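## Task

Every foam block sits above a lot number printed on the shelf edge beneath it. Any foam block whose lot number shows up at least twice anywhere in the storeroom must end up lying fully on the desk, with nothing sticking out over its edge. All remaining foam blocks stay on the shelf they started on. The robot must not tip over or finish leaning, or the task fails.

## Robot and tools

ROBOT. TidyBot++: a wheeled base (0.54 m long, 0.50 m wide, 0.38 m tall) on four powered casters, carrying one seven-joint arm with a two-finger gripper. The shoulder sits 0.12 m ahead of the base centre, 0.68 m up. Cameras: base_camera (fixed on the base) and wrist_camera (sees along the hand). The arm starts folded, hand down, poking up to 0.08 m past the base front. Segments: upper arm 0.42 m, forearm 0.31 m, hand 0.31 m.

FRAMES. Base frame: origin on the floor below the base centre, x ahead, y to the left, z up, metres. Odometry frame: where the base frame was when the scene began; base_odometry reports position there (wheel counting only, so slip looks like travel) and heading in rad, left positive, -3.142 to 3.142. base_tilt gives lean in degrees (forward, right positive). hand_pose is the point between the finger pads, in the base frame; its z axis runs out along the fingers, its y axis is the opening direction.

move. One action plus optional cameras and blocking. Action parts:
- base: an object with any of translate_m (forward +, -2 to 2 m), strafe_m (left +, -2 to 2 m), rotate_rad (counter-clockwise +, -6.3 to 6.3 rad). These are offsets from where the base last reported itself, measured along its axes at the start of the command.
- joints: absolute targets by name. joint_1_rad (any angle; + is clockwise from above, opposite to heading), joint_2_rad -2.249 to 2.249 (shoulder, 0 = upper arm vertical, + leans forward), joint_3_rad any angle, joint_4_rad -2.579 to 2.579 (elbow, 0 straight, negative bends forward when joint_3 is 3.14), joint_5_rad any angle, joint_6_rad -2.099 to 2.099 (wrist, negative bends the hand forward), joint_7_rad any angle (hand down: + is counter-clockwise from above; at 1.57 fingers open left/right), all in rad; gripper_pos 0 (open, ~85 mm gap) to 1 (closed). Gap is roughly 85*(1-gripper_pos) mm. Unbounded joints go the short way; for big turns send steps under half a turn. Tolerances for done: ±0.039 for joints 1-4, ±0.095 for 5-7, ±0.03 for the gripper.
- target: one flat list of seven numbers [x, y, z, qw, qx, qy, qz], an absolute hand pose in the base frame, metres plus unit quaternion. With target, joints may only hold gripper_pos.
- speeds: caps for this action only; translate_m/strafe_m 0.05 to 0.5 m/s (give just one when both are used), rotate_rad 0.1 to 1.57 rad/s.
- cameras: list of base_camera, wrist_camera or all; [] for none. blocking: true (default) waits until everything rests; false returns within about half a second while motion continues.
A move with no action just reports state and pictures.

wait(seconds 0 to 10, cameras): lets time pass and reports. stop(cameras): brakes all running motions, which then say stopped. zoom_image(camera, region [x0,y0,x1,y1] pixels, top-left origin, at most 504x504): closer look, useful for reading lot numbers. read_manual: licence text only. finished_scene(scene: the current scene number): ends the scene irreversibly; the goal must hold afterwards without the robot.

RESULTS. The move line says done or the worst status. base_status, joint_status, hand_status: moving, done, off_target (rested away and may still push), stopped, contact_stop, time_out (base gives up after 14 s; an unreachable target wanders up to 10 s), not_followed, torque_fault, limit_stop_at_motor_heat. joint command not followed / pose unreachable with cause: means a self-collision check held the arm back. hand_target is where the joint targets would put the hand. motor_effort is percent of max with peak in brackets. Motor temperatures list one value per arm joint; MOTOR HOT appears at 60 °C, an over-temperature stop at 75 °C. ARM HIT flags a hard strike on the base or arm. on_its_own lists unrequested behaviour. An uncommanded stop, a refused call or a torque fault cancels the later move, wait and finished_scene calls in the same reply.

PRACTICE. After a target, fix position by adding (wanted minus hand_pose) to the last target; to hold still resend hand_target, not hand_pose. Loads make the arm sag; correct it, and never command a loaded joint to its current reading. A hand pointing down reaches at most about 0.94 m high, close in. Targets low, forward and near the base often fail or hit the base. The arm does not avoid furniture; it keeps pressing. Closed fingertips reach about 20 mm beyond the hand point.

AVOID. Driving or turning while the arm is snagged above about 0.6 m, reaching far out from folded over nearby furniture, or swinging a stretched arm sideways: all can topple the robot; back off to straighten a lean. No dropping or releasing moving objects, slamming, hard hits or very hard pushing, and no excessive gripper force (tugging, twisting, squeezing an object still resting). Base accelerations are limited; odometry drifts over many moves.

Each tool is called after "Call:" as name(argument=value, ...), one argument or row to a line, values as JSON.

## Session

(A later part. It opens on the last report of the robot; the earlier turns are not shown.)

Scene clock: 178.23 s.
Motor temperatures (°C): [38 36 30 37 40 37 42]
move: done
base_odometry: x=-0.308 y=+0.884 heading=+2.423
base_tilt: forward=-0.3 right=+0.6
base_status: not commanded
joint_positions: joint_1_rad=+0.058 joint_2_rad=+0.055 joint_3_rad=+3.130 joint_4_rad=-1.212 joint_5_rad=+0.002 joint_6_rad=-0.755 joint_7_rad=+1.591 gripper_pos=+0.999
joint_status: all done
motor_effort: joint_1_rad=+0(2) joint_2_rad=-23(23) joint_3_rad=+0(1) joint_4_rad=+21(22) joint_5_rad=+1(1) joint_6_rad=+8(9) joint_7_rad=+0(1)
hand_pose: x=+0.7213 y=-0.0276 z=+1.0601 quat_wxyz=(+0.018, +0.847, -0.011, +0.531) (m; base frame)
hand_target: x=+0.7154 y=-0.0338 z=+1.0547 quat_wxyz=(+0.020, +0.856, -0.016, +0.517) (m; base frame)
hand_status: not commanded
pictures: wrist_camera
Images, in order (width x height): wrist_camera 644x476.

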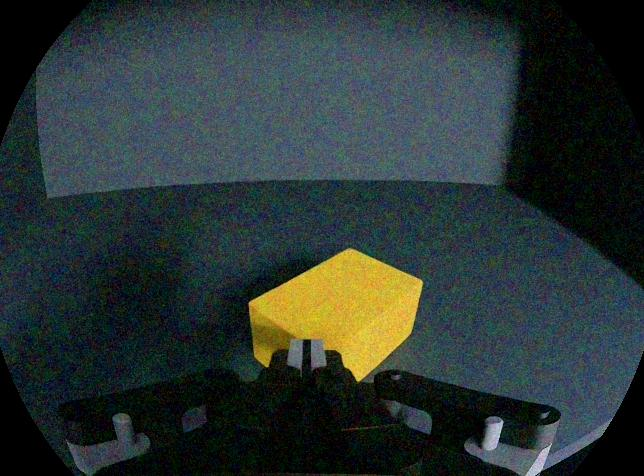

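Call:
move(
  joints={"joint_1_rad":-0.1},
  cameras=[],
)

Call:
move(
  base={"translate_m":0.04},
  cameras=[],
)

Call:
move(
  joints={"joint_1_rad":0.02},
  cameras=["wrist_camera"],
)

Call:
move(
  joints={"joint_1_rad":0.06},
  cameras=["wrist_camera"],
)

Scene clock: 179.73 s.
Motor temperatures (°C): [38 36 30 37 40 37 42]
move: done
base_odometry: x=-0.308 y=+0.884 heading=+2.423
base_tilt: forward=-0.3 right=+0.6
base_status: not commanded
joint_positions: joint_1_rad=-0.089 joint_2_rad=+0.055 joint_3_rad=+3.129 joint_4_rad=-1.212 joint_5_rad=+0.002 joint_6_rad=-0.755 joint_7_rad=+1.591 gripper_pos=+0.999
joint_status: all done
motor_effort: joint_1_rad=+0(3) joint_2_rad=-22(23) joint_3_rad=+0(2) joint_4_rad=+22(22) joint_5_rad=+0(1) joint_6_rad=+7(9) joint_7_rad=+0(1)
hand_pose: x=+0.7188 y=+0.0619 z=+1.0601 quat_wxyz=(-0.021, +0.846, +0.052, +0.530) (m; base frame)
hand_target: x=+0.7125 y=+0.0676 z=+1.0547 quat_wxyz=(-0.024, +0.854, +0.057, +0.516) (m; base frame)
hand_status: not commanded
pictures: none
No camera images: "cameras" was empty.

Scene clock: 180.77 s.
Motor temperatures (°C): [38 36 30 37 40 37 42]
move: done
base_odometry: x=-0.338 y=+0.910 heading=+2.424
base_tilt: forward=-0.3 right=+0.6
base_status: done
joint_positions: joint_1_rad=-0.090 joint_2_rad=+0.053 joint_3_rad=+3.129 joint_4_rad=-1.210 joint_5_rad=+0.002 joint_6_rad=-0.757 joint_7_rad=+1.591 gripper_pos=+0.999
joint_status: not commanded
motor_effort: joint_1_rad=+0(2) joint_2_rad=-22(27) joint_3_rad=+0(2) joint_4_rad=+22(23) joint_5_rad=+0(1) joint_6_rad=+8(9) joint_7_rad=+0(1)
hand_pose: x=+0.7180 y=+0.0619 z=+1.0619 quat_wxyz=(-0.021, +0.845, +0.052, +0.531) (m; base frame)
hand_target: x=+0.7125 y=+0.0676 z=+1.0547 quat_wxyz=(-0.024, +0.854, +0.057, +0.516) (m; base frame)
hand_status: not commanded
pictures: none
No camera images: "cameras" was empty.

Scene clock: 181.73 s.
Motor temperatures (°C): [38 36 30 37 40 37 42]
move: done
base_odometry: x=-0.338 y=+0.910 heading=+2.424
base_tilt: forward=-0.3 right=+0.6
base_status: not commanded
joint_positions: joint_1_rad=+0.011 joint_2_rad=+0.053 joint_3_rad=+3.130 joint_4_rad=-1.210 joint_5_rad=+0.002 joint_6_rad=-0.757 joint_7_rad=+1.591 gripper_pos=+0.999
joint_status: all done
motor_effort: joint_1_rad=+0(3) joint_2_rad=-22(23) joint_3_rad=+0(1) joint_4_rad=+21(22) joint_5_rad=+1(1) joint_6_rad=+8(9) joint_7_rad=+0(1)
hand_pose: x=+0.7212 y=+0.0012 z=+1.0619 quat_wxyz=(+0.006, +0.847, +0.009, +0.532) (m; base frame)
hand_target: x=+0.7163 y=-0.0039 z=+1.0547 quat_wxyz=(+0.007, +0.856, +0.005, +0.517) (m; base frame)
hand_status: not commanded
pictures: wrist_camera
Images, in order (width x height): wrist_camera 644x476.

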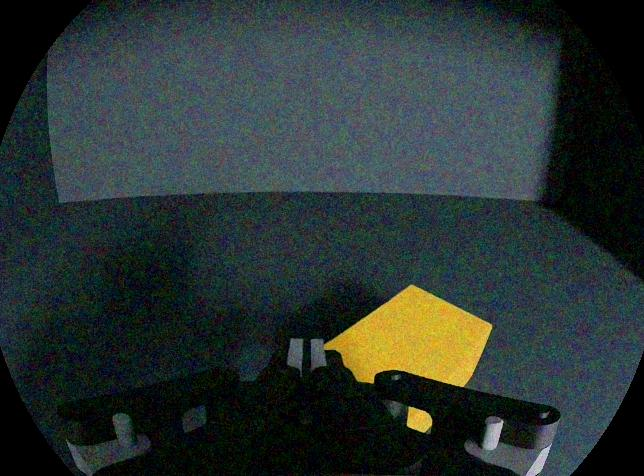

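Scene clock: 182.47 s.
Motor temperatures (°C): [38 36 30 37 40 37 42]
move: done
base_odometry: x=-0.338 y=+0.910 heading=+2.424
base_tilt: forward=-0.3 right=+0.6
base_status: not commanded
joint_positions: joint_1_rad=+0.048 joint_2_rad=+0.053 joint_3_rad=+3.131 joint_4_rad=-1.210 joint_5_rad=+0.002 joint_6_rad=-0.757 joint_7_rad=+1.591 gripper_pos=+0.999
joint_status: all done
motor_effort: joint_1_rad=+0(2) joint_2_rad=-23(23) joint_3_rad=+0(1) joint_4_rad=+21(22) joint_5_rad=+1(1) joint_6_rad=+8(8) joint_7_rad=+0(1)
hand_pose: x=+0.7209 y=-0.0214 z=+1.0618 quat_wxyz=(+0.016, +0.847, -0.007, +0.531) (m; base frame)
hand_target: x=+0.7157 y=-0.0278 z=+1.0547 quat_wxyz=(+0.018, +0.856, -0.012, +0.517) (m; base frame)
hand_status: not commanded
pictures: wrist_camera
Images, in order (width x height): wrist_camera 644x476.

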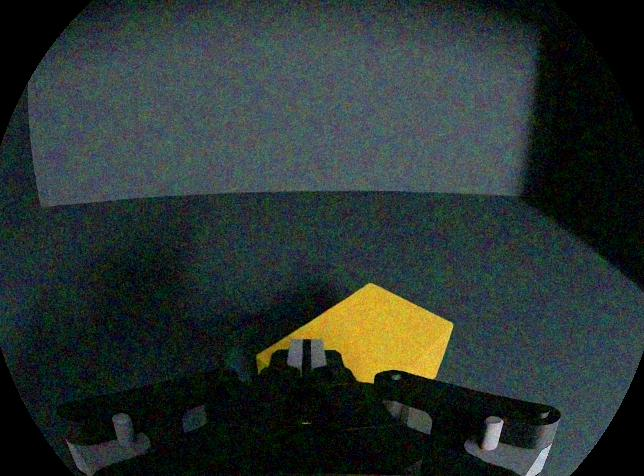

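Call:
move(
  joints={"joint_1_rad":-0.1},
  cameras=[],
)

Call:
move(
  joints={"joint_2_rad":0.105},
  cameras=["wrist_camera"],
)

Call:
move(
  joints={"joint_1_rad":0.0},
  cameras=["wrist_camera"],
)

Call:
move(
  joints={"joint_1_rad":0.05},
  cameras=["wrist_camera"],
)

Scene clock: 183.77 s.
Motor temperatures (°C): [38 36 30 37 40 37 42]
move: done
base_odometry: x=-0.338 y=+0.910 heading=+2.424
base_tilt: forward=-0.3 right=+0.6
base_status: not commanded
joint_positions: joint_1_rad=-0.090 joint_2_rad=+0.053 joint_3_rad=+3.129 joint_4_rad=-1.210 joint_5_rad=+0.002 joint_6_rad=-0.757 joint_7_rad=+1.591 gripper_pos=+0.999
joint_status: all done
motor_effort: joint_1_rad=+0(2) joint_2_rad=-22(23) joint_3_rad=+0(2) joint_4_rad=+21(22) joint_5_rad=+1(1) joint_6_rad=+8(8) joint_7_rad=+0(1)
hand_pose: x=+0.7180 y=+0.0620 z=+1.0619 quat_wxyz=(-0.021, +0.845, +0.052, +0.531) (m; base frame)
hand_target: x=+0.7125 y=+0.0676 z=+1.0547 quat_wxyz=(-0.024, +0.854, +0.057, +0.516) (m; base frame)
hand_status: not commanded
pictures: none
No camera images: "cameras" was empty.

Scene clock: 184.60 s.
Motor temperatures (°C): [38 36 30 37 40 37 42]
move: done
base_odometry: x=-0.338 y=+0.910 heading=+2.424
base_tilt: forward=-0.3 right=+0.6
base_status: not commanded
joint_positions: joint_1_rad=-0.090 joint_2_rad=+0.087 joint_3_rad=+3.129 joint_4_rad=-1.209 joint_5_rad=+0.002 joint_6_rad=-0.757 joint_7_rad=+1.591 gripper_pos=+0.999
joint_status: all done
motor_effort: joint_1_rad=-1(1) joint_2_rad=-24(26) joint_3_rad=+0(0) joint_4_rad=+21(22) joint_5_rad=+1(1) joint_6_rad=+8(9) joint_7_rad=+0(1)
hand_pose: x=+0.7305 y=+0.0631 z=+1.0418 quat_wxyz=(-0.021, +0.854, +0.052, +0.517) (m; base frame)
hand_target: x=+0.7303 y=+0.0694 z=+1.0244 quat_wxyz=(-0.023, +0.867, +0.057, +0.495) (m; base frame)
hand_status: not commanded
pictures: wrist_camera
Images, in order (width x height): wrist_camera 644x476.

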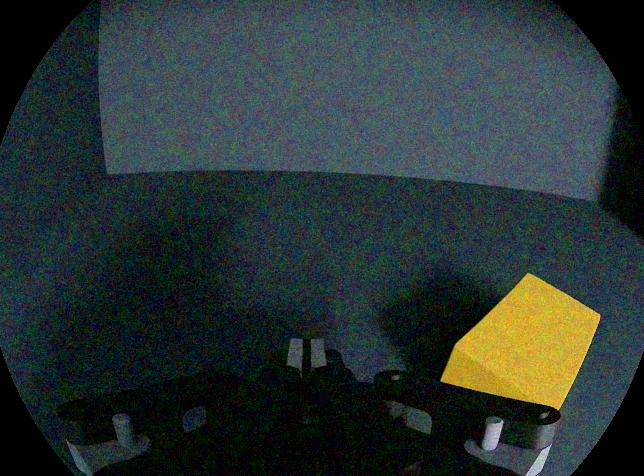

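Scene clock: 185.53 s.
Motor temperatures (°C): [38 36 30 37 40 37 42]
move: done
base_odometry: x=-0.338 y=+0.910 heading=+2.424
base_tilt: forward=-0.3 right=+0.6
base_status: not commanded
joint_positions: joint_1_rad=-0.009 joint_2_rad=+0.087 joint_3_rad=+3.130 joint_4_rad=-1.209 joint_5_rad=+0.002 joint_6_rad=-0.757 joint_7_rad=+1.591 gripper_pos=+0.999
joint_status: all done
motor_effort: joint_1_rad=+0(2) joint_2_rad=-23(25) joint_3_rad=+0(1) joint_4_rad=+21(22) joint_5_rad=+1(1) joint_6_rad=+8(9) joint_7_rad=+0(1)
hand_pose: x=+0.7336 y=+0.0128 z=+1.0418 quat_wxyz=(+0.001, +0.855, +0.017, +0.518) (m; base frame)
hand_target: x=+0.7342 y=+0.0080 z=+1.0244 quat_wxyz=(+0.002, +0.869, +0.014, +0.495) (m; base frame)
hand_status: not commanded
pictures: wrist_camera
Images, in order (width x height): wrist_camera 644x476.

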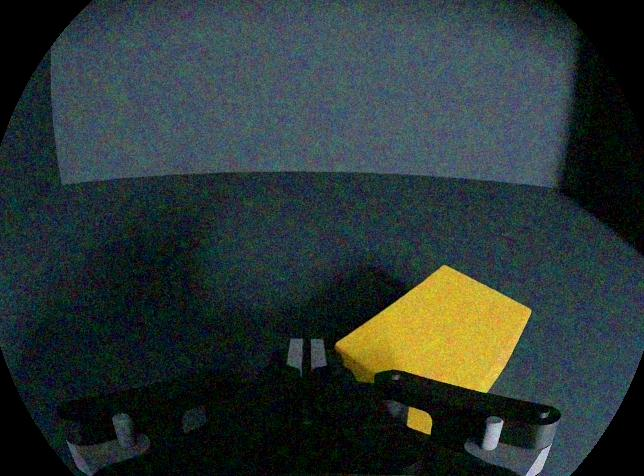

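Scene clock: 186.30 s.
Motor temperatures (°C): [38 36 30 37 40 37 42]
move: done
base_odometry: x=-0.338 y=+0.910 heading=+2.424
base_tilt: forward=-0.3 right=+0.6
base_status: not commanded
joint_positions: joint_1_rad=+0.038 joint_2_rad=+0.087 joint_3_rad=+3.131 joint_4_rad=-1.209 joint_5_rad=+0.002 joint_6_rad=-0.757 joint_7_rad=+1.591 gripper_pos=+0.999
joint_status: all done
motor_effort: joint_1_rad=-1(2) joint_2_rad=-24(24) joint_3_rad=+0(1) joint_4_rad=+21(22) joint_5_rad=+1(1) joint_6_rad=+8(8) joint_7_rad=+0(0)
hand_pose: x=+0.7336 y=-0.0163 z=+1.0418 quat_wxyz=(+0.013, +0.856, -0.003, +0.518) (m; base frame)
hand_target: x=+0.7338 y=-0.0227 z=+1.0244 quat_wxyz=(+0.014, +0.869, -0.008, +0.495) (m; base frame)
hand_status: not commanded
pictures: wrist_camera
Images, in order (width x height): wrist_camera 644x476.

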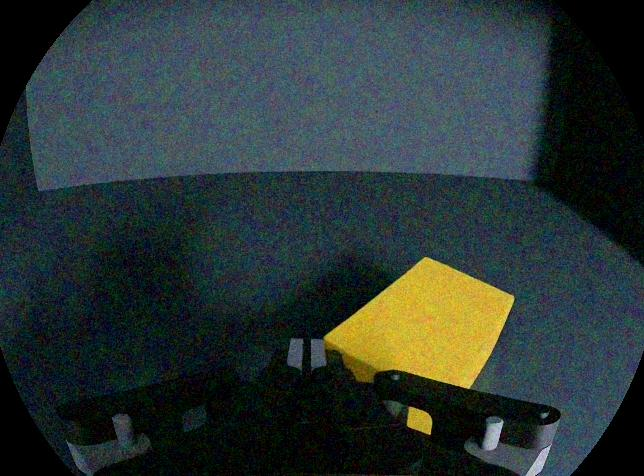

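Contact; pushing. Shelf is lower than thought (z works 1.04). Continue.

Call:
move(
  joints={"joint_1_rad":0.09},
  cameras=["wrist_camera"],
)

Call:
move(
  joints={"joint_1_rad":0.13},
  cameras=["wrist_camera"],
)

Scene clock: 187.17 s.
Motor temperatures (°C): [38 36 30 37 40 37 42]
move: done
base_odometry: x=-0.338 y=+0.910 heading=+2.424
base_tilt: forward=-0.3 right=+0.6
base_status: not commanded
joint_positions: joint_1_rad=+0.078 joint_2_rad=+0.087 joint_3_rad=+3.131 joint_4_rad=-1.209 joint_5_rad=+0.002 joint_6_rad=-0.757 joint_7_rad=+1.591 gripper_pos=+0.999
joint_status: all done
motor_effort: joint_1_rad=+0(2) joint_2_rad=-24(24) joint_3_rad=+0(2) joint_4_rad=+21(22) joint_5_rad=+1(1) joint_6_rad=+8(8) joint_7_rad=+0(1)
hand_pose: x=+0.7324 y=-0.0407 z=+1.0418 quat_wxyz=(+0.023, +0.855, -0.020, +0.517) (m; base frame)
hand_target: x=+0.7324 y=-0.0473 z=+1.0244 quat_wxyz=(+0.024, +0.868, -0.025, +0.495) (m; base frame)
hand_status: not commanded
pictures: wrist_camera
Images, in order (width x height): wrist_camera 644x476.

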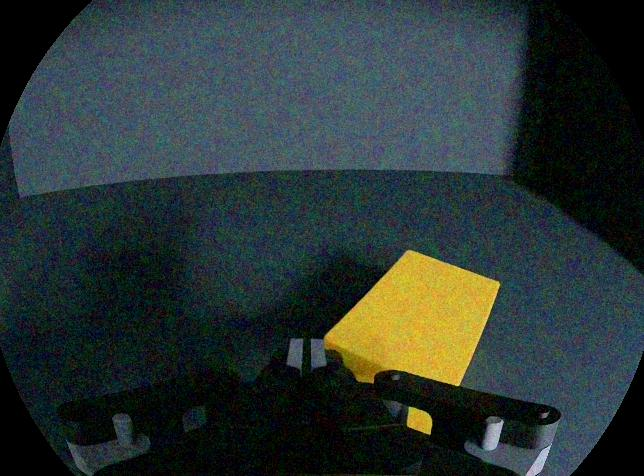

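Scene clock: 187.90 s.
Motor temperatures (°C): [38 36 30 37 40 37 42]
move: done
base_odometry: x=-0.338 y=+0.910 heading=+2.424
base_tilt: forward=-0.3 right=+0.6
base_status: not commanded
joint_positions: joint_1_rad=+0.117 joint_2_rad=+0.087 joint_3_rad=+3.131 joint_4_rad=-1.209 joint_5_rad=+0.002 joint_6_rad=-0.757 joint_7_rad=+1.591 gripper_pos=+0.999
joint_status: all done
motor_effort: joint_1_rad=-1(2) joint_2_rad=-23(25) joint_3_rad=+0(1) joint_4_rad=+21(22) joint_5_rad=+1(1) joint_6_rad=+8(9) joint_7_rad=+0(1)
hand_pose: x=+0.7303 y=-0.0653 z=+1.0418 quat_wxyz=(+0.034, +0.855, -0.037, +0.517) (m; base frame)
hand_target: x=+0.7300 y=-0.0718 z=+1.0244 quat_wxyz=(+0.034, +0.868, -0.043, +0.494) (m; base frame)
hand_status: not commanded
pictures: wrist_camera
Images, in order (width x height): wrist_camera 644x476.

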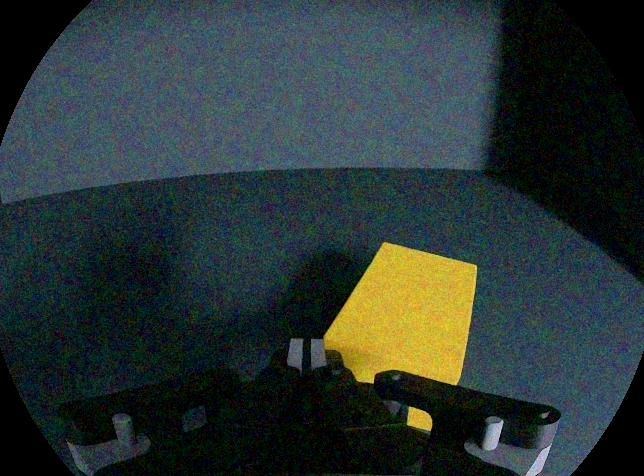

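Call:
move(
  joints={"joint_1_rad":0.17},
  cameras=[],
)

Call:
move(
  joints={"joint_1_rad":0.14},
  cameras=[],
)

Call:
move(
  base={"translate_m":-0.17},
  joints={"gripper_pos":0,"joint_2_rad":0.04},
  cameras=["wrist_camera"],
)

Scene clock: 188.83 s.
Motor temperatures (°C): [38 36 30 37 40 37 42]
move: done
base_odometry: x=-0.338 y=+0.910 heading=+2.424
base_tilt: forward=-0.3 right=+0.6
base_status: not commanded
joint_positions: joint_1_rad=+0.158 joint_2_rad=+0.087 joint_3_rad=+3.132 joint_4_rad=-1.209 joint_5_rad=+0.002 joint_6_rad=-0.757 joint_7_rad=+1.591 gripper_pos=+0.999
joint_status: all done
motor_effort: joint_1_rad=-1(2) joint_2_rad=-24(24) joint_3_rad=+0(1) joint_4_rad=+22(22) joint_5_rad=+0(1) joint_6_rad=+7(8) joint_7_rad=+0(1)
hand_pose: x=+0.7272 y=-0.0899 z=+1.0418 quat_wxyz=(+0.044, +0.854, -0.055, +0.516) (m; base frame)
hand_target: x=+0.7267 y=-0.0962 z=+1.0244 quat_wxyz=(+0.044, +0.867, -0.060, +0.493) (m; base frame)
hand_status: not commanded
pictures: none
No camera images: "cameras" was empty.

Scene clock: 189.47 s.
Motor temperatures (°C): [38 36 30 37 40 37 42]
move: done
base_odometry: x=-0.338 y=+0.910 heading=+2.424
base_tilt: forward=-0.3 right=+0.6
base_status: not commanded
joint_positions: joint_1_rad=+0.147 joint_2_rad=+0.087 joint_3_rad=+3.132 joint_4_rad=-1.209 joint_5_rad=+0.002 joint_6_rad=-0.757 joint_7_rad=+1.591 gripper_pos=+0.999
joint_status: all done
motor_effort: joint_1_rad=-1(2) joint_2_rad=-24(24) joint_3_rad=+0(1) joint_4_rad=+21(22) joint_5_rad=+1(1) joint_6_rad=+8(8) joint_7_rad=-1(1)
hand_pose: x=+0.7281 y=-0.0833 z=+1.0418 quat_wxyz=(+0.041, +0.854, -0.050, +0.516) (m; base frame)
hand_target: x=+0.7293 y=-0.0779 z=+1.0244 quat_wxyz=(+0.036, +0.867, -0.047, +0.494) (m; base frame)
hand_status: not commanded
pictures: none
No camera images: "cameras" was empty.

Scene clock: 190.90 s.
Motor temperatures (°C): [38 36 30 38 40 37 42]
move: done
base_odometry: x=-0.210 y=+0.798 heading=+2.424
base_tilt: forward=-0.3 right=+0.6
base_status: done
joint_positions: joint_1_rad=+0.146 joint_2_rad=+0.028 joint_3_rad=+3.131 joint_4_rad=-1.208 joint_5_rad=+0.002 joint_6_rad=-0.758 joint_7_rad=+1.591 gripper_pos=+0.000
joint_status: all done
motor_effort: joint_1_rad=-1(4) joint_2_rad=-22(30) joint_3_rad=+0(3) joint_4_rad=+22(24) joint_5_rad=+1(1) joint_6_rad=+8(9) joint_7_rad=+0(1)
hand_pose: x=+0.7059 y=-0.0794 z=+1.0780 quat_wxyz=(+0.043, +0.838, -0.048, +0.541) (m; base frame)
hand_target: x=+0.7059 y=-0.0746 z=+1.0636 quat_wxyz=(+0.039, +0.851, -0.046, +0.522) (m; base frame)
hand_status: not commanded
pictures: wrist_camera
Images, in order (width x height): wrist_camera 644x476.

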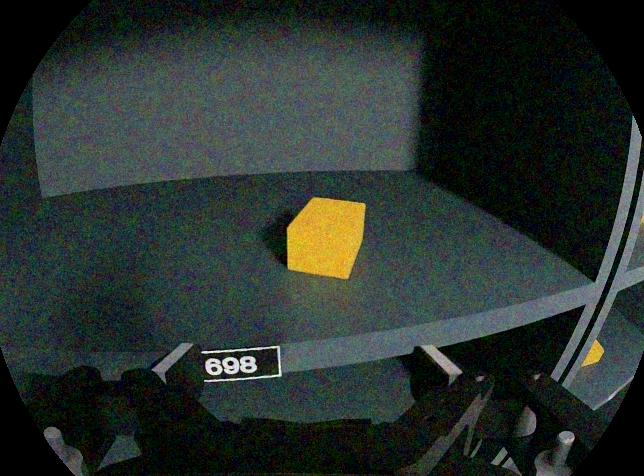

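Call:
move(
  joints={"joint_1_rad":0.25,"joint_2_rad":-0.02,"joint_4_rad":-1.13,"joint_6_rad":-0.98},
  base={"strafe_m":0.03,"translate_m":0.17},
  cameras=["wrist_camera"],
)

Scene clock: 193.00 s.
Motor temperatures (°C): [38 36 30 38 40 37 42]
move: done
base_odometry: x=-0.358 y=+0.887 heading=+2.424
base_tilt: forward=-0.3 right=+0.6
base_status: done
joint_positions: joint_1_rad=+0.241 joint_2_rad=-0.021 joint_3_rad=+3.132 joint_4_rad=-1.141 joint_5_rad=+0.002 joint_6_rad=-0.932 joint_7_rad=+1.591 gripper_pos=+0.000
joint_status: all done
motor_effort: joint_1_rad=-1(3) joint_2_rad=-19(22) joint_3_rad=+0(2) joint_4_rad=+20(23) joint_5_rad=+1(1) joint_6_rad=+8(9) joint_7_rad=+0(1)
hand_pose: x=+0.6545 y=-0.1251 z=+1.0956 quat_wxyz=(+0.066, +0.850, -0.090, +0.514) (m; base frame)
hand_target: x=+0.6473 y=-0.1269 z=+1.0878 quat_wxyz=(+0.065, +0.860, -0.094, +0.498) (m; base frame)
hand_status: not commanded
pictures: wrist_camera
Images, in order (width x height): wrist_camera 644x476.

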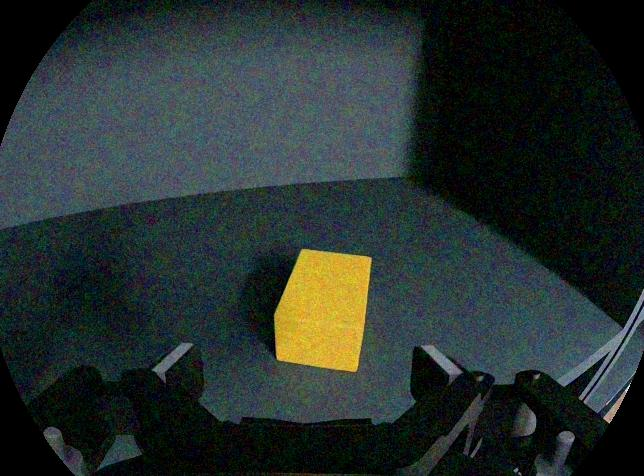

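Call:
move(
  joints={"joint_1_rad":0.29},
  base={"translate_m":0.075},
  cameras=["wrist_camera"],
)

Call:
move(
  joints={"joint_2_rad":0.06},
  cameras=["wrist_camera"],
)

Scene clock: 194.47 s.
Motor temperatures (°C): [38 36 30 38 40 37 42]
move: done
base_odometry: x=-0.415 y=+0.936 heading=+2.425
base_tilt: forward=-0.3 right=+0.6
base_status: done
joint_positions: joint_1_rad=+0.279 joint_2_rad=-0.022 joint_3_rad=+3.132 joint_4_rad=-1.140 joint_5_rad=+0.002 joint_6_rad=-0.934 joint_7_rad=+1.591 gripper_pos=+0.000
joint_status: all done
motor_effort: joint_1_rad=+0(2) joint_2_rad=-19(24) joint_3_rad=+0(1) joint_4_rad=+20(22) joint_5_rad=+1(1) joint_6_rad=+8(8) joint_7_rad=+0(1)
hand_pose: x=+0.6488 y=-0.1451 z=+1.0958 quat_wxyz=(+0.076, +0.849, -0.106, +0.513) (m; base frame)
hand_target: x=+0.6418 y=-0.1479 z=+1.0878 quat_wxyz=(+0.075, +0.858, -0.111, +0.496) (m; base frame)
hand_status: not commanded
pictures: wrist_camera
Images, in order (width x height): wrist_camera 644x476.

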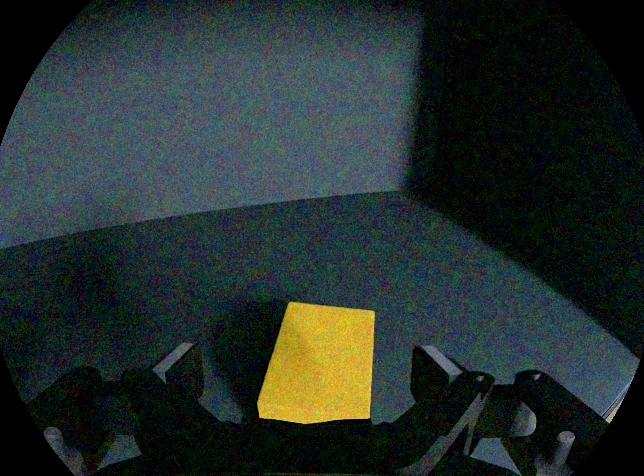

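Scene clock: 195.43 s.
Motor temperatures (°C): [38 36 30 38 40 37 42]
move: done
base_odometry: x=-0.415 y=+0.936 heading=+2.425
base_tilt: forward=-0.3 right=+0.6
base_status: not commanded
joint_positions: joint_1_rad=+0.279 joint_2_rad=+0.048 joint_3_rad=+3.132 joint_4_rad=-1.138 joint_5_rad=+0.002 joint_6_rad=-0.935 joint_7_rad=+1.591 gripper_pos=+0.000
joint_status: all done
motor_effort: joint_1_rad=+0(1) joint_2_rad=-22(24) joint_3_rad=+0(0) joint_4_rad=+21(22) joint_5_rad=+1(1) joint_6_rad=+7(8) joint_7_rad=+0(1)
hand_pose: x=+0.6754 y=-0.1527 z=+1.0573 quat_wxyz=(+0.071, +0.866, -0.108, +0.483) (m; base frame)
hand_target: x=+0.6712 y=-0.1567 z=+1.0431 quat_wxyz=(+0.069, +0.877, -0.114, +0.462) (m; base frame)
hand_status: not commanded
pictures: wrist_camera
Images, in order (width x height): wrist_camera 644x476.

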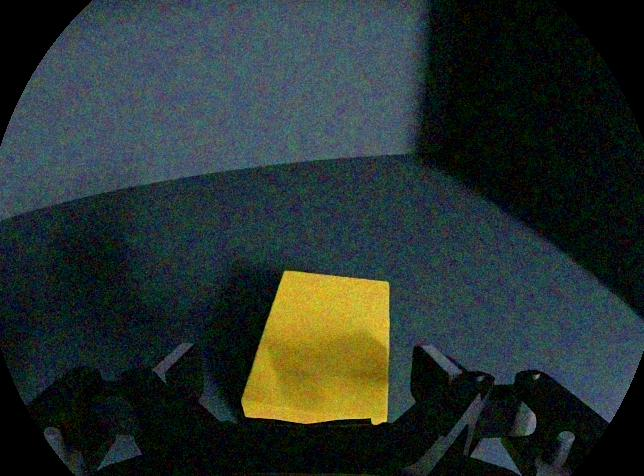

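Call:
move(
  joints={"joint_2_rad":0.105},
  cameras=["wrist_camera"],
)

Call:
move(
  joints={"joint_2_rad":0.13},
  cameras=["wrist_camera"],
)

Scene clock: 197.53 s.
Motor temperatures (°C): [38 36 30 38 40 37 42]
move: done
base_odometry: x=-0.415 y=+0.936 heading=+2.425
base_tilt: forward=-0.3 right=+0.6
base_status: not commanded
joint_positions: joint_1_rad=+0.279 joint_2_rad=+0.087 joint_3_rad=+3.132 joint_4_rad=-1.138 joint_5_rad=+0.002 joint_6_rad=-0.935 joint_7_rad=+1.591 gripper_pos=+0.000
joint_status: all done
motor_effort: joint_1_rad=+0(1) joint_2_rad=-23(25) joint_3_rad=+0(0) joint_4_rad=+21(22) joint_5_rad=+1(1) joint_6_rad=+7(8) joint_7_rad=+0(1)
hand_pose: x=+0.6890 y=-0.1566 z=+1.0347 quat_wxyz=(+0.068, +0.875, -0.110, +0.467) (m; base frame)
hand_target: x=+0.6862 y=-0.1612 z=+1.0169 quat_wxyz=(+0.066, +0.887, -0.115, +0.442) (m; base frame)
hand_status: not commanded
pictures: wrist_camera
Images, in order (width x height): wrist_camera 644x476.

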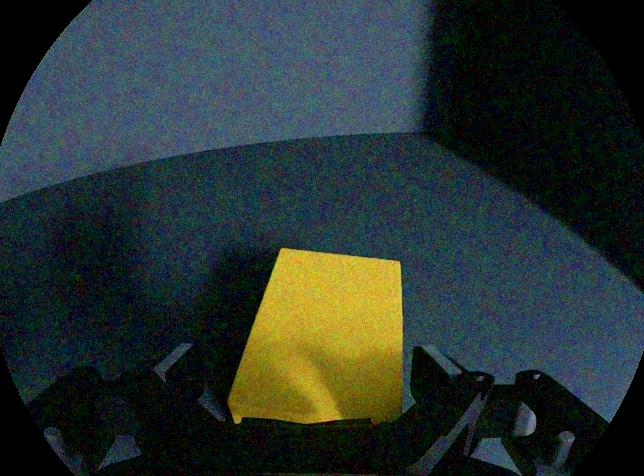

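Scene clock: 198.27 s.
Motor temperatures (°C): [38 36 30 38 40 37 42]
move: done
base_odometry: x=-0.415 y=+0.936 heading=+2.425
base_tilt: forward=-0.3 right=+0.6
base_status: not commanded
joint_positions: joint_1_rad=+0.279 joint_2_rad=+0.108 joint_3_rad=+3.132 joint_4_rad=-1.138 joint_5_rad=+0.002 joint_6_rad=-0.935 joint_7_rad=+1.591 gripper_pos=+0.000
joint_status: all done
motor_effort: joint_1_rad=-1(1) joint_2_rad=-24(25) joint_3_rad=+0(0) joint_4_rad=+21(22) joint_5_rad=+1(1) joint_6_rad=+7(8) joint_7_rad=+0(1)
hand_pose: x=+0.6959 y=-0.1586 z=+1.0223 quat_wxyz=(+0.067, +0.880, -0.110, +0.457) (m; base frame)
hand_target: x=+0.6941 y=-0.1635 z=+1.0021 quat_wxyz=(+0.064, +0.893, -0.116, +0.431) (m; base frame)
hand_status: not commanded
pictures: wrist_camera
Images, in order (width x height): wrist_camera 644x476.

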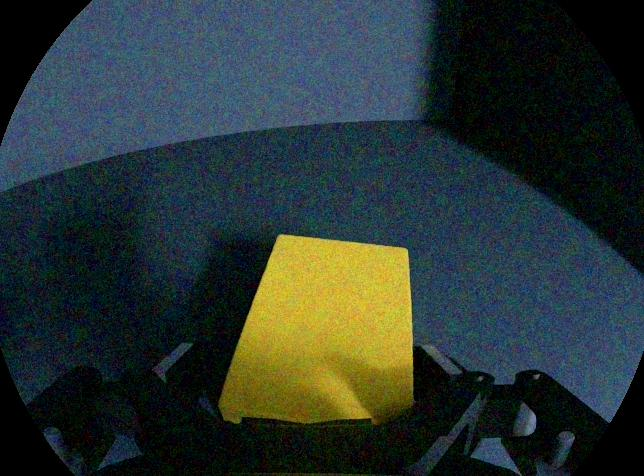

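Call:
move(
  joints={"gripper_pos":0.6},
  cameras=[],
)

Call:
move(
  joints={"joint_2_rad":-0.02},
  cameras=["wrist_camera"],
)

Scene clock: 199.30 s.
Motor temperatures (°C): [38 36 30 38 40 37 42]
move: off_target
base_odometry: x=-0.415 y=+0.936 heading=+2.425
base_tilt: forward=-0.3 right=+0.6
base_status: not commanded
joint_positions: joint_1_rad=+0.279 joint_2_rad=+0.109 joint_3_rad=+3.132 joint_4_rad=-1.134 joint_5_rad=+0.002 joint_6_rad=-0.935 joint_7_rad=+1.591 gripper_pos=+0.378
joint_status: gripper_pos off_target (ended at +0.378, target +0.600)
motor_effort: joint_1_rad=+0(1) joint_2_rad=-23(25) joint_3_rad=+0(0) joint_4_rad=+20(21) joint_5_rad=+1(1) joint_6_rad=+7(8) joint_7_rad=+0(1)
hand_pose: x=+0.6963 y=-0.1587 z=+1.0236 quat_wxyz=(+0.067, +0.879, -0.110, +0.458) (m; base frame)
hand_target: x=+0.6941 y=-0.1635 z=+1.0021 quat_wxyz=(+0.064, +0.893, -0.116, +0.431) (m; base frame)
hand_status: not commanded
pictures: none
No camera images: "cameras" was empty.

Scene clock: 200.63 s.
Motor temperatures (°C): [38 36 30 38 40 37 42]
move: done
base_odometry: x=-0.415 y=+0.936 heading=+2.425
base_tilt: forward=-0.3 right=+0.6
base_status: not commanded
joint_positions: joint_1_rad=+0.279 joint_2_rad=-0.031 joint_3_rad=+3.132 joint_4_rad=-1.133 joint_5_rad=+0.002 joint_6_rad=-0.937 joint_7_rad=+1.591 gripper_pos=+0.378
joint_status: all done
motor_effort: joint_1_rad=+0(1) joint_2_rad=-18(27) joint_3_rad=+0(0) joint_4_rad=+21(23) joint_5_rad=+1(1) joint_6_rad=+8(9) joint_7_rad=+0(1)
hand_pose: x=+0.6449 y=-0.1440 z=+1.1037 quat_wxyz=(+0.076, +0.845, -0.106, +0.518) (m; base frame)
hand_target: x=+0.6418 y=-0.1479 z=+1.0878 quat_wxyz=(+0.075, +0.858, -0.111, +0.496) (m; base frame)
hand_status: not commanded
pictures: wrist_camera
Images, in order (width x height): wrist_camera 644x476.

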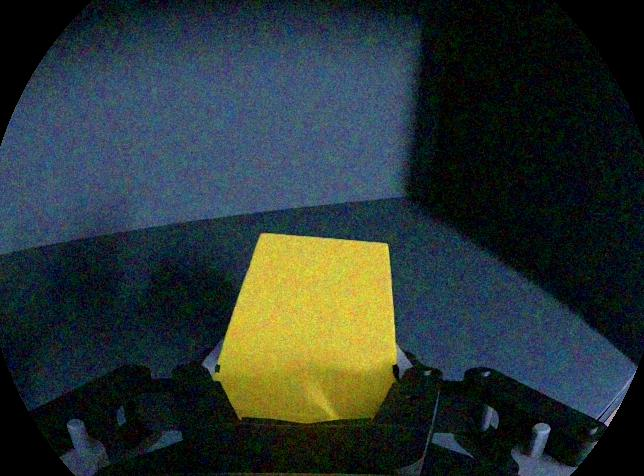

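Call:
move(
  base={"translate_m":-0.5},
  speeds={"translate_m":0.35},
  cameras=[],
)

Call:
move(
  joints={"joint_1_rad":0,"joint_2_rad":-0.37,"joint_4_rad":-1.9,"joint_6_rad":-0.6},
  base={"translate_m":-1.046,"strafe_m":-0.198},
  cameras=[],
)

Call:
move(
  base={"rotate_rad":-1.569},
  cameras=[],
)

Call:
move(
  joints={"joint_1_rad":0.0,"joint_2_rad":0.1,"joint_4_rad":-1.17,"joint_6_rad":-1.0},
  base={"strafe_m":-0.05},
  cameras=["wrist_camera"],
)

Scene clock: 203.37 s.
Motor temperatures (°C): [38 36 30 38 40 37 42]
move: done
base_odometry: x=-0.038 y=+0.607 heading=+2.425
base_tilt: forward=-0.3 right=+0.6
base_status: done
joint_positions: joint_1_rad=+0.282 joint_2_rad=-0.030 joint_3_rad=+3.131 joint_4_rad=-1.133 joint_5_rad=+0.002 joint_6_rad=-0.939 joint_7_rad=+1.591 gripper_pos=+0.378
joint_status: not commanded
motor_effort: joint_1_rad=-1(4) joint_2_rad=-18(23) joint_3_rad=+0(4) joint_4_rad=+21(22) joint_5_rad=+1(2) joint_6_rad=+9(9) joint_7_rad=+0(1)
hand_pose: x=+0.6444 y=-0.1452 z=+1.1030 quat_wxyz=(+0.077, +0.846, -0.107, +0.517) (m; base frame)
hand_target: x=+0.6418 y=-0.1479 z=+1.0878 quat_wxyz=(+0.075, +0.858, -0.111, +0.496) (m; base frame)
hand_status: not commanded
pictures: none
No camera images: "cameras" was empty.

Scene clock: 206.60 s.
Motor temperatures (°C): [38 36 30 38 40 37 42]
move: done
base_odometry: x=+0.880 y=+0.069 heading=+2.425
base_tilt: forward=-0.3 right=+0.6
base_status: done
joint_positions: joint_1_rad=+0.019 joint_2_rad=-0.368 joint_3_rad=+3.131 joint_4_rad=-1.871 joint_5_rad=+0.002 joint_6_rad=-0.656 joint_7_rad=+1.591 gripper_pos=+0.378
joint_status: all done
motor_effort: joint_1_rad=+0(2) joint_2_rad=-8(22) joint_3_rad=+1(2) joint_4_rad=+23(23) joint_5_rad=+1(1) joint_6_rad=+8(9) joint_7_rad=+0(1)
hand_pose: x=+0.5400 y=-0.0023 z=+0.9228 quat_wxyz=(+0.010, +0.882, +0.006, +0.472) (m; base frame)
hand_target: x=+0.5447 y=+0.0070 z=+0.9217 quat_wxyz=(+0.004, +0.875, +0.015, +0.484) (m; base frame)
hand_status: not commanded
pictures: none
No camera images: "cameras" was empty.

Scene clock: 208.93 s.
Motor temperatures (°C): [38 36 30 38 40 37 42]
move: done
base_odometry: x=+0.880 y=+0.069 heading=+0.856
base_tilt: forward=-0.4 right=+0.6
base_status: done
joint_positions: joint_1_rad=+0.014 joint_2_rad=-0.368 joint_3_rad=+3.133 joint_4_rad=-1.871 joint_5_rad=+0.002 joint_6_rad=-0.653 joint_7_rad=+1.591 gripper_pos=+0.378
joint_status: not commanded
motor_effort: joint_1_rad=+0(2) joint_2_rad=-8(10) joint_3_rad=+1(3) joint_4_rad=+22(23) joint_5_rad=+1(2) joint_6_rad=+7(8) joint_7_rad=+0(1)
hand_pose: x=+0.5407 y=-0.0005 z=+0.9237 quat_wxyz=(+0.008, +0.881, +0.008, +0.473) (m; base frame)
hand_target: x=+0.5447 y=+0.0070 z=+0.9217 quat_wxyz=(+0.004, +0.875, +0.015, +0.484) (m; base frame)
hand_status: not commanded
pictures: none
No camera images: "cameras" was empty.

Scene clock: 210.93 s.
Motor temperatures (°C): [38 36 30 38 40 37 42]
move: done
base_odometry: x=+0.918 y=+0.036 heading=+0.855
base_tilt: forward=-0.3 right=+0.6
base_status: done
joint_positions: joint_1_rad=+0.013 joint_2_rad=+0.078 joint_3_rad=+3.135 joint_4_rad=-1.187 joint_5_rad=+0.002 joint_6_rad=-0.949 joint_7_rad=+1.591 gripper_pos=+0.378
joint_status: all done
motor_effort: joint_1_rad=-1(3) joint_2_rad=-23(24) joint_3_rad=+0(4) joint_4_rad=+20(23) joint_5_rad=+1(2) joint_6_rad=+7(9) joint_7_rad=+0(1)
hand_pose: x=+0.7005 y=-0.0028 z=+1.0092 quat_wxyz=(+0.007, +0.894, +0.006, +0.447) (m; base frame)
hand_target: x=+0.6993 y=+0.0077 z=+0.9933 quat_wxyz=(+0.001, +0.906, +0.015, +0.422) (m; base frame)
hand_status: not commanded
pictures: wrist_camera
Images, in order (width x height): wrist_camera 644x476.

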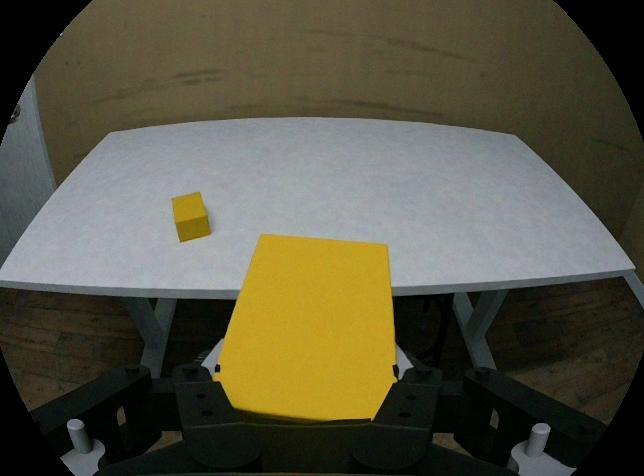

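Call:
move(
  joints={"joint_2_rad":0.1,"joint_4_rad":-1.6,"joint_6_rad":-0.58},
  cameras=[],
)

Call:
move(
  base={"translate_m":0.5},
  joints={"joint_2_rad":0.125,"joint_4_rad":-1.66,"joint_6_rad":-0.54},
)

Call:
move(
  joints={"joint_2_rad":0.17,"joint_4_rad":-1.8,"joint_6_rad":-0.35},
  cameras=["wrist_camera"],
)

Scene clock: 213.13 s.
Motor temperatures (°C): [38 36 30 38 40 37 42]
move: done
base_odometry: x=+0.918 y=+0.036 heading=+0.855
base_tilt: forward=-0.3 right=+0.6
base_status: not commanded
joint_positions: joint_1_rad=+0.013 joint_2_rad=+0.082 joint_3_rad=+3.135 joint_4_rad=-1.571 joint_5_rad=+0.002 joint_6_rad=-0.637 joint_7_rad=+1.591 gripper_pos=+0.378
joint_status: all done
motor_effort: joint_1_rad=-1(1) joint_2_rad=-24(25) joint_3_rad=+0(0) joint_4_rad=+21(23) joint_5_rad=+1(1) joint_6_rad=+7(8) joint_7_rad=+0(1)
hand_pose: x=+0.7009 y=-0.0026 z=+0.8701 quat_wxyz=(+0.006, +0.911, +0.007, +0.413) (m; base frame)
hand_target: x=+0.7088 y=+0.0080 z=+0.8573 quat_wxyz=(+0.001, +0.909, +0.015, +0.418) (m; base frame)
hand_status: not commanded
pictures: none
No camera images: "cameras" was empty.

Scene clock: 215.27 s.
Motor temperatures (°C): [38 36 30 38 40 37 42]
move: done
base_odometry: x=+1.247 y=+0.413 heading=+0.854
base_tilt: forward=-0.3 right=+0.6
base_status: done
joint_positions: joint_1_rad=+0.012 joint_2_rad=+0.118 joint_3_rad=+3.135 joint_4_rad=-1.638 joint_5_rad=+0.002 joint_6_rad=-0.589 joint_7_rad=+1.591 gripper_pos=+0.378
joint_status: all done
motor_effort: joint_1_rad=+0(1) joint_2_rad=-25(28) joint_3_rad=+0(1) joint_4_rad=+21(24) joint_5_rad=+1(1) joint_6_rad=+6(8) joint_7_rad=+0(1)
hand_pose: x=+0.7000 y=-0.0025 z=+0.8244 quat_wxyz=(+0.005, +0.922, +0.007, +0.388) (m; base frame)
hand_target: x=+0.7053 y=+0.0079 z=+0.8193 quat_wxyz=(+0.001, +0.918, +0.015, +0.397) (m; base frame)
hand_status: not commanded
pictures: base_camera, wrist_camera
Images, in order (width x height): base_camera 644x364, wrist_camera 644x476.

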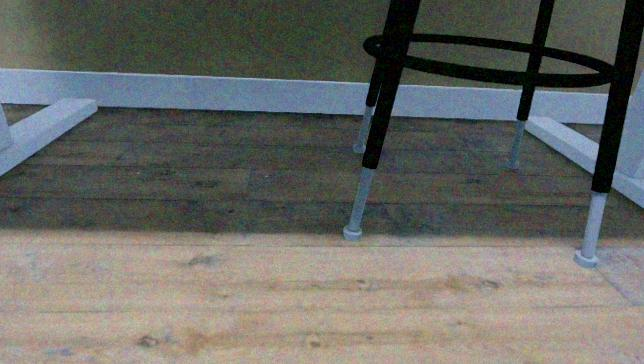

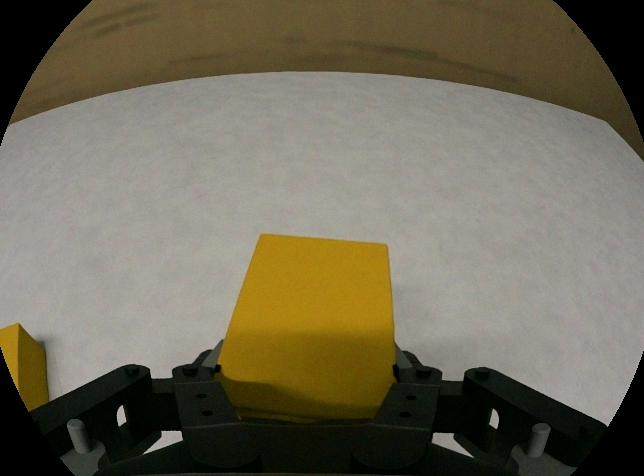

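Scene clock: 216.63 s.
Motor temperatures (°C): [38 36 30 37 40 37 42]
move: done
base_odometry: x=+1.247 y=+0.413 heading=+0.854
base_tilt: forward=-0.3 right=+0.6
base_status: not commanded
joint_positions: joint_1_rad=+0.012 joint_2_rad=+0.152 joint_3_rad=+3.135 joint_4_rad=-1.775 joint_5_rad=+0.002 joint_6_rad=-0.407 joint_7_rad=+1.591 gripper_pos=+0.378
joint_status: all done
motor_effort: joint_1_rad=+0(1) joint_2_rad=-24(27) joint_3_rad=+0(0) joint_4_rad=+20(22) joint_5_rad=+1(1) joint_6_rad=+7(7) joint_7_rad=+0(0)
hand_pose: x=+0.7021 y=-0.0024 z=+0.7726 quat_wxyz=(+0.005, +0.920, +0.007, +0.393) (m; base frame)
hand_target: x=+0.7076 y=+0.0079 z=+0.7623 quat_wxyz=(+0.001, +0.917, +0.014, +0.399) (m; base frame)
hand_status: not commanded
pictures: wrist_camera
Images, in order (width x height): wrist_camera 644x476.

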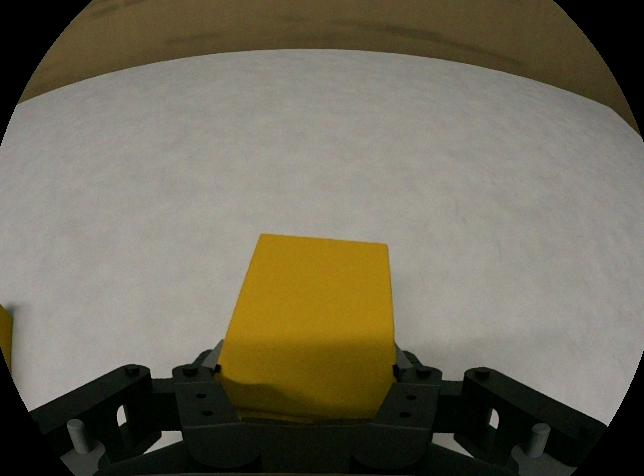

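Call:
move(
  joints={"joint_2_rad":0.175,"joint_4_rad":-1.83,"joint_6_rad":-0.31},
  cameras=[],
)

Call:
move(
  joints={"joint_2_rad":0.185,"joint_4_rad":-1.86,"joint_6_rad":-0.27},
  cameras=[],
)

Call:
move(
  joints={"joint_2_rad":0.195,"joint_4_rad":-1.89,"joint_6_rad":-0.23},
  cameras=["wrist_camera"],
)

Scene clock: 219.27 s.
Motor temperatures (°C): [38 36 30 37 40 37 42]
move: done
base_odometry: x=+1.247 y=+0.413 heading=+0.854
base_tilt: forward=-0.3 right=+0.6
base_status: not commanded
joint_positions: joint_1_rad=+0.012 joint_2_rad=+0.153 joint_3_rad=+3.135 joint_4_rad=-1.804 joint_5_rad=+0.002 joint_6_rad=-0.362 joint_7_rad=+1.591 gripper_pos=+0.378
joint_status: all done
motor_effort: joint_1_rad=-1(1) joint_2_rad=-25(26) joint_3_rad=+0(0) joint_4_rad=+20(21) joint_5_rad=+1(1) joint_6_rad=+7(7) joint_7_rad=-1(1)
hand_pose: x=+0.7023 y=-0.0024 z=+0.7673 quat_wxyz=(+0.005, +0.917, +0.007, +0.400) (m; base frame)
hand_target: x=+0.7063 y=+0.0079 z=+0.7531 quat_wxyz=(+0.001, +0.916, +0.014, +0.402) (m; base frame)
hand_status: not commanded
pictures: none
No camera images: "cameras" was empty.

Scene clock: 219.93 s.
Motor temperatures (°C): [38 36 30 37 40 37 42]
move: done
base_odometry: x=+1.247 y=+0.413 heading=+0.854
base_tilt: forward=-0.3 right=+0.6
base_status: not commanded
joint_positions: joint_1_rad=+0.012 joint_2_rad=+0.157 joint_3_rad=+3.135 joint_4_rad=-1.833 joint_5_rad=+0.002 joint_6_rad=-0.320 joint_7_rad=+1.591 gripper_pos=+0.378
joint_status: all done
motor_effort: joint_1_rad=+0(1) joint_2_rad=-22(25) joint_3_rad=+0(0) joint_4_rad=+19(20) joint_5_rad=+1(1) joint_6_rad=+6(8) joint_7_rad=+0(1)
hand_pose: x=+0.7018 y=-0.0024 z=+0.7595 quat_wxyz=(+0.005, +0.915, +0.007, +0.404) (m; base frame)
hand_target: x=+0.7049 y=+0.0079 z=+0.7410 quat_wxyz=(+0.001, +0.916, +0.014, +0.402) (m; base frame)
hand_status: not commanded
pictures: none
No camera images: "cameras" was empty.

Scene clock: 220.57 s.
Motor temperatures (°C): [38 36 30 37 40 37 42]
move: done
base_odometry: x=+1.247 y=+0.413 heading=+0.854
base_tilt: forward=-0.3 right=+0.6
base_status: not commanded
joint_positions: joint_1_rad=+0.012 joint_2_rad=+0.157 joint_3_rad=+3.135 joint_4_rad=-1.855 joint_5_rad=+0.002 joint_6_rad=-0.277 joint_7_rad=+1.591 gripper_pos=+0.378
joint_status: all done
motor_effort: joint_1_rad=+0(1) joint_2_rad=-21(24) joint_3_rad=+0(0) joint_4_rad=+18(19) joint_5_rad=+1(1) joint_6_rad=+6(7) joint_7_rad=+0(0)
hand_pose: x=+0.7033 y=-0.0023 z=+0.7582 quat_wxyz=(+0.006, +0.910, +0.007, +0.413) (m; base frame)
hand_target: x=+0.7031 y=+0.0079 z=+0.7291 quat_wxyz=(+0.001, +0.916, +0.014, +0.402) (m; base frame)
hand_status: not commanded
pictures: wrist_camera
Images, in order (width x height): wrist_camera 644x476.

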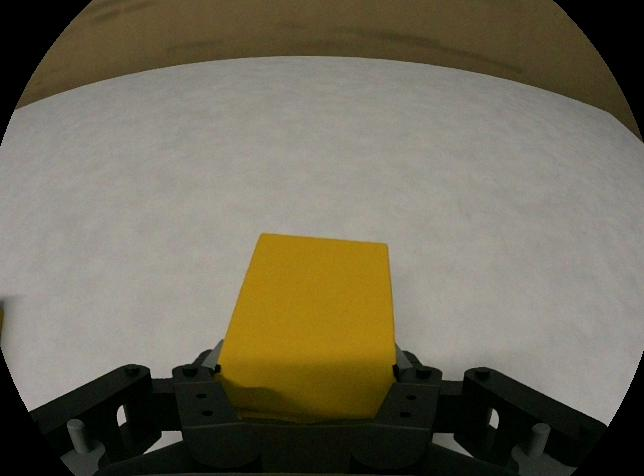

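Call:
move(
  joints={"gripper_pos":0},
  cameras=[],
)

Call:
move(
  joints={"joint_2_rad":0.02,"joint_4_rad":-1.5,"joint_6_rad":-0.5},
  cameras=[],
)

Call:
move(
  base={"translate_m":-0.55},
  cameras=["wrist_camera"],
)

Scene clock: 221.67 s.
Motor temperatures (°C): [38 36 30 37 40 37 42]
move: done
base_odometry: x=+1.247 y=+0.413 heading=+0.854
base_tilt: forward=-0.3 right=+0.6
base_status: not commanded
joint_positions: joint_1_rad=+0.012 joint_2_rad=+0.175 joint_3_rad=+3.135 joint_4_rad=-1.862 joint_5_rad=+0.002 joint_6_rad=-0.276 joint_7_rad=+1.591 gripper_pos=+0.000
joint_status: all done
motor_effort: joint_1_rad=+0(1) joint_2_rad=-24(26) joint_3_rad=+0(0) joint_4_rad=+19(20) joint_5_rad=+1(1) joint_6_rad=+6(7) joint_7_rad=+0(1)
hand_pose: x=+0.7022 y=-0.0023 z=+0.7443 quat_wxyz=(+0.005, +0.915, +0.007, +0.402) (m; base frame)
hand_target: x=+0.7031 y=+0.0079 z=+0.7291 quat_wxyz=(+0.001, +0.916, +0.014, +0.402) (m; base frame)
hand_status: not commanded
pictures: none
No camera images: "cameras" was empty.

Scene clock: 223.40 s.
Motor temperatures (°C): [38 36 30 37 40 37 42]
move: done
base_odometry: x=+1.247 y=+0.413 heading=+0.854
base_tilt: forward=-0.3 right=+0.6
base_status: not commanded
joint_positions: joint_1_rad=+0.012 joint_2_rad=+0.014 joint_3_rad=+3.135 joint_4_rad=-1.509 joint_5_rad=+0.002 joint_6_rad=-0.451 joint_7_rad=+1.591 gripper_pos=+0.000
joint_status: all done
motor_effort: joint_1_rad=+0(1) joint_2_rad=-22(28) joint_3_rad=+0(0) joint_4_rad=+22(23) joint_5_rad=+1(1) joint_6_rad=+8(9) joint_7_rad=+0(1)
hand_pose: x=+0.7251 y=-0.0025 z=+0.9958 quat_wxyz=(+0.008, +0.834, +0.006, +0.551) (m; base frame)
hand_target: x=+0.7216 y=+0.0083 z=+0.9833 quat_wxyz=(+0.002, +0.847, +0.014, +0.532) (m; base frame)
hand_status: not commanded
pictures: none
No camera images: "cameras" was empty.

Scene clock: 225.80 s.
Motor temperatures (°C): [38 36 30 37 40 37 42]
move: done
base_odometry: x=+0.885 y=-0.002 heading=+0.854
base_tilt: forward=-0.3 right=+0.6
base_status: done
joint_positions: joint_1_rad=+0.011 joint_2_rad=+0.004 joint_3_rad=+3.135 joint_4_rad=-1.506 joint_5_rad=+0.002 joint_6_rad=-0.458 joint_7_rad=+1.591 gripper_pos=+0.000
joint_status: not commanded
motor_effort: joint_1_rad=+0(3) joint_2_rad=-21(26) joint_3_rad=+0(3) joint_4_rad=+22(24) joint_5_rad=+1(1) joint_6_rad=+8(9) joint_7_rad=+0(1)
hand_pose: x=+0.7214 y=-0.0014 z=+1.0010 quat_wxyz=(+0.007, +0.833, +0.007, +0.554) (m; base frame)
hand_target: x=+0.7216 y=+0.0083 z=+0.9833 quat_wxyz=(+0.002, +0.847, +0.014, +0.532) (m; base frame)
hand_status: not commanded
pictures: wrist_camera
Images, in order (width x height): wrist_camera 644x476.

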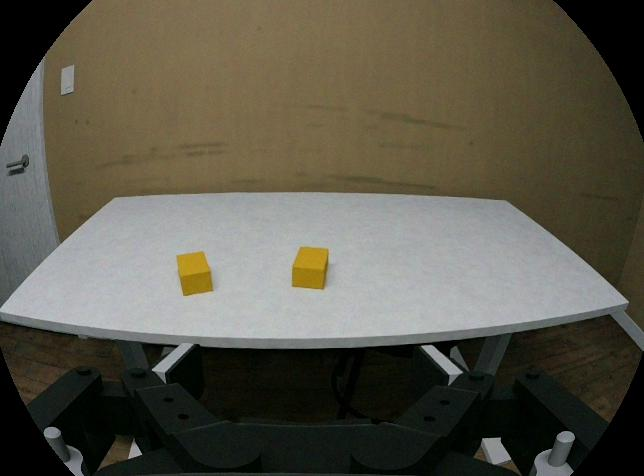

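Call:
move(
  joints={"joint_1_rad":0,"joint_2_rad":-0.9,"joint_4_rad":-2.5,"joint_6_rad":-0.25},
  base={"strafe_m":-1.63},
)

Call:
move(
  joints={"joint_1_rad":-1.57},
)

Scene clock: 230.70 s.
Motor temperatures (°C): [38 36 30 37 40 37 42]
move: done
base_odometry: x=+2.114 y=-1.073 heading=+0.854
base_tilt: forward=-0.4 right=+0.6
base_status: done
joint_positions: joint_1_rad=+0.007 joint_2_rad=-0.883 joint_3_rad=+3.133 joint_4_rad=-2.470 joint_5_rad=+0.002 joint_6_rad=-0.306 joint_7_rad=+1.591 gripper_pos=+0.000
joint_status: all done
motor_effort: joint_1_rad=+0(2) joint_2_rad=+6(24) joint_3_rad=+1(3) joint_4_rad=+23(25) joint_5_rad=+1(1) joint_6_rad=+9(9) joint_7_rad=+0(1)
hand_pose: x=+0.4034 y=+0.0019 z=+0.8452 quat_wxyz=(+0.010, +0.811, +0.010, +0.585) (m; base frame)
hand_target: x=+0.4028 y=+0.0049 z=+0.8482 quat_wxyz=(+0.008, +0.799, +0.014, +0.602) (m; base frame)
hand_status: not commanded
pictures: base_camera, wrist_camera
Images, in order (width x height): base_camera 644x364, wrist_camera 644x476.

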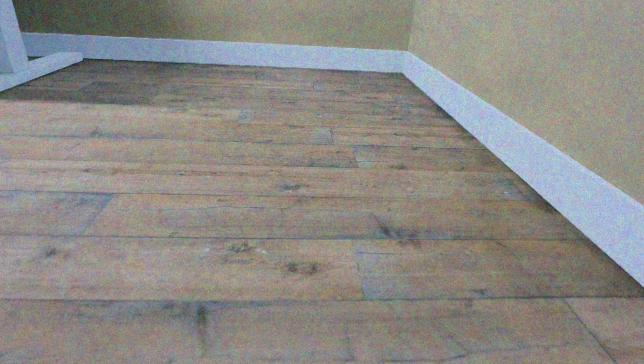

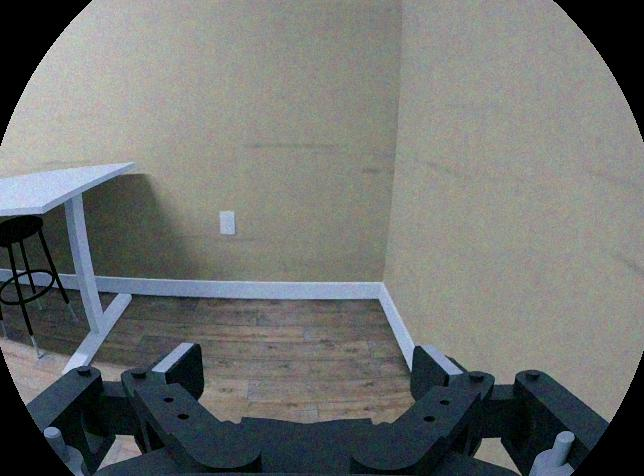

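Scene clock: 233.50 s.
Motor temperatures (°C): [38 36 30 37 40 37 42]
move: done
base_odometry: x=+2.114 y=-1.073 heading=+0.854
base_tilt: forward=-0.3 right=+0.6
base_status: not commanded
joint_positions: joint_1_rad=-1.552 joint_2_rad=-0.883 joint_3_rad=+3.133 joint_4_rad=-2.470 joint_5_rad=+0.002 joint_6_rad=-0.305 joint_7_rad=+1.591 gripper_pos=+0.000
joint_status: all done
motor_effort: joint_1_rad=+0(2) joint_2_rad=+6(8) joint_3_rad=+1(2) joint_4_rad=+22(23) joint_5_rad=+1(1) joint_6_rad=+8(9) joint_7_rad=+0(1)
hand_pose: x=+0.1206 y=+0.2845 z=+0.8454 quat_wxyz=(-0.404, +0.570, +0.577, +0.423) (m; base frame)
hand_target: x=+0.1143 y=+0.2838 z=+0.8482 quat_wxyz=(-0.420, +0.555, +0.574, +0.431) (m; base frame)
hand_status: not commanded
pictures: base_camera, wrist_camera
Images, in order (width x height): base_camera 644x364, wrist_camera 644x476.

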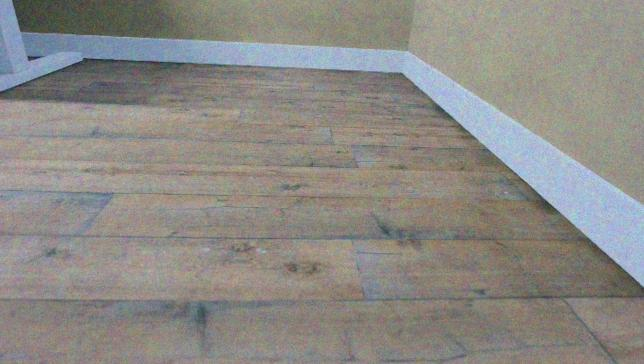

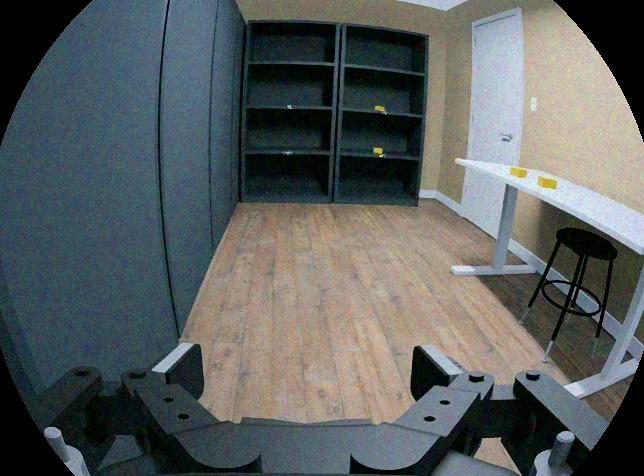

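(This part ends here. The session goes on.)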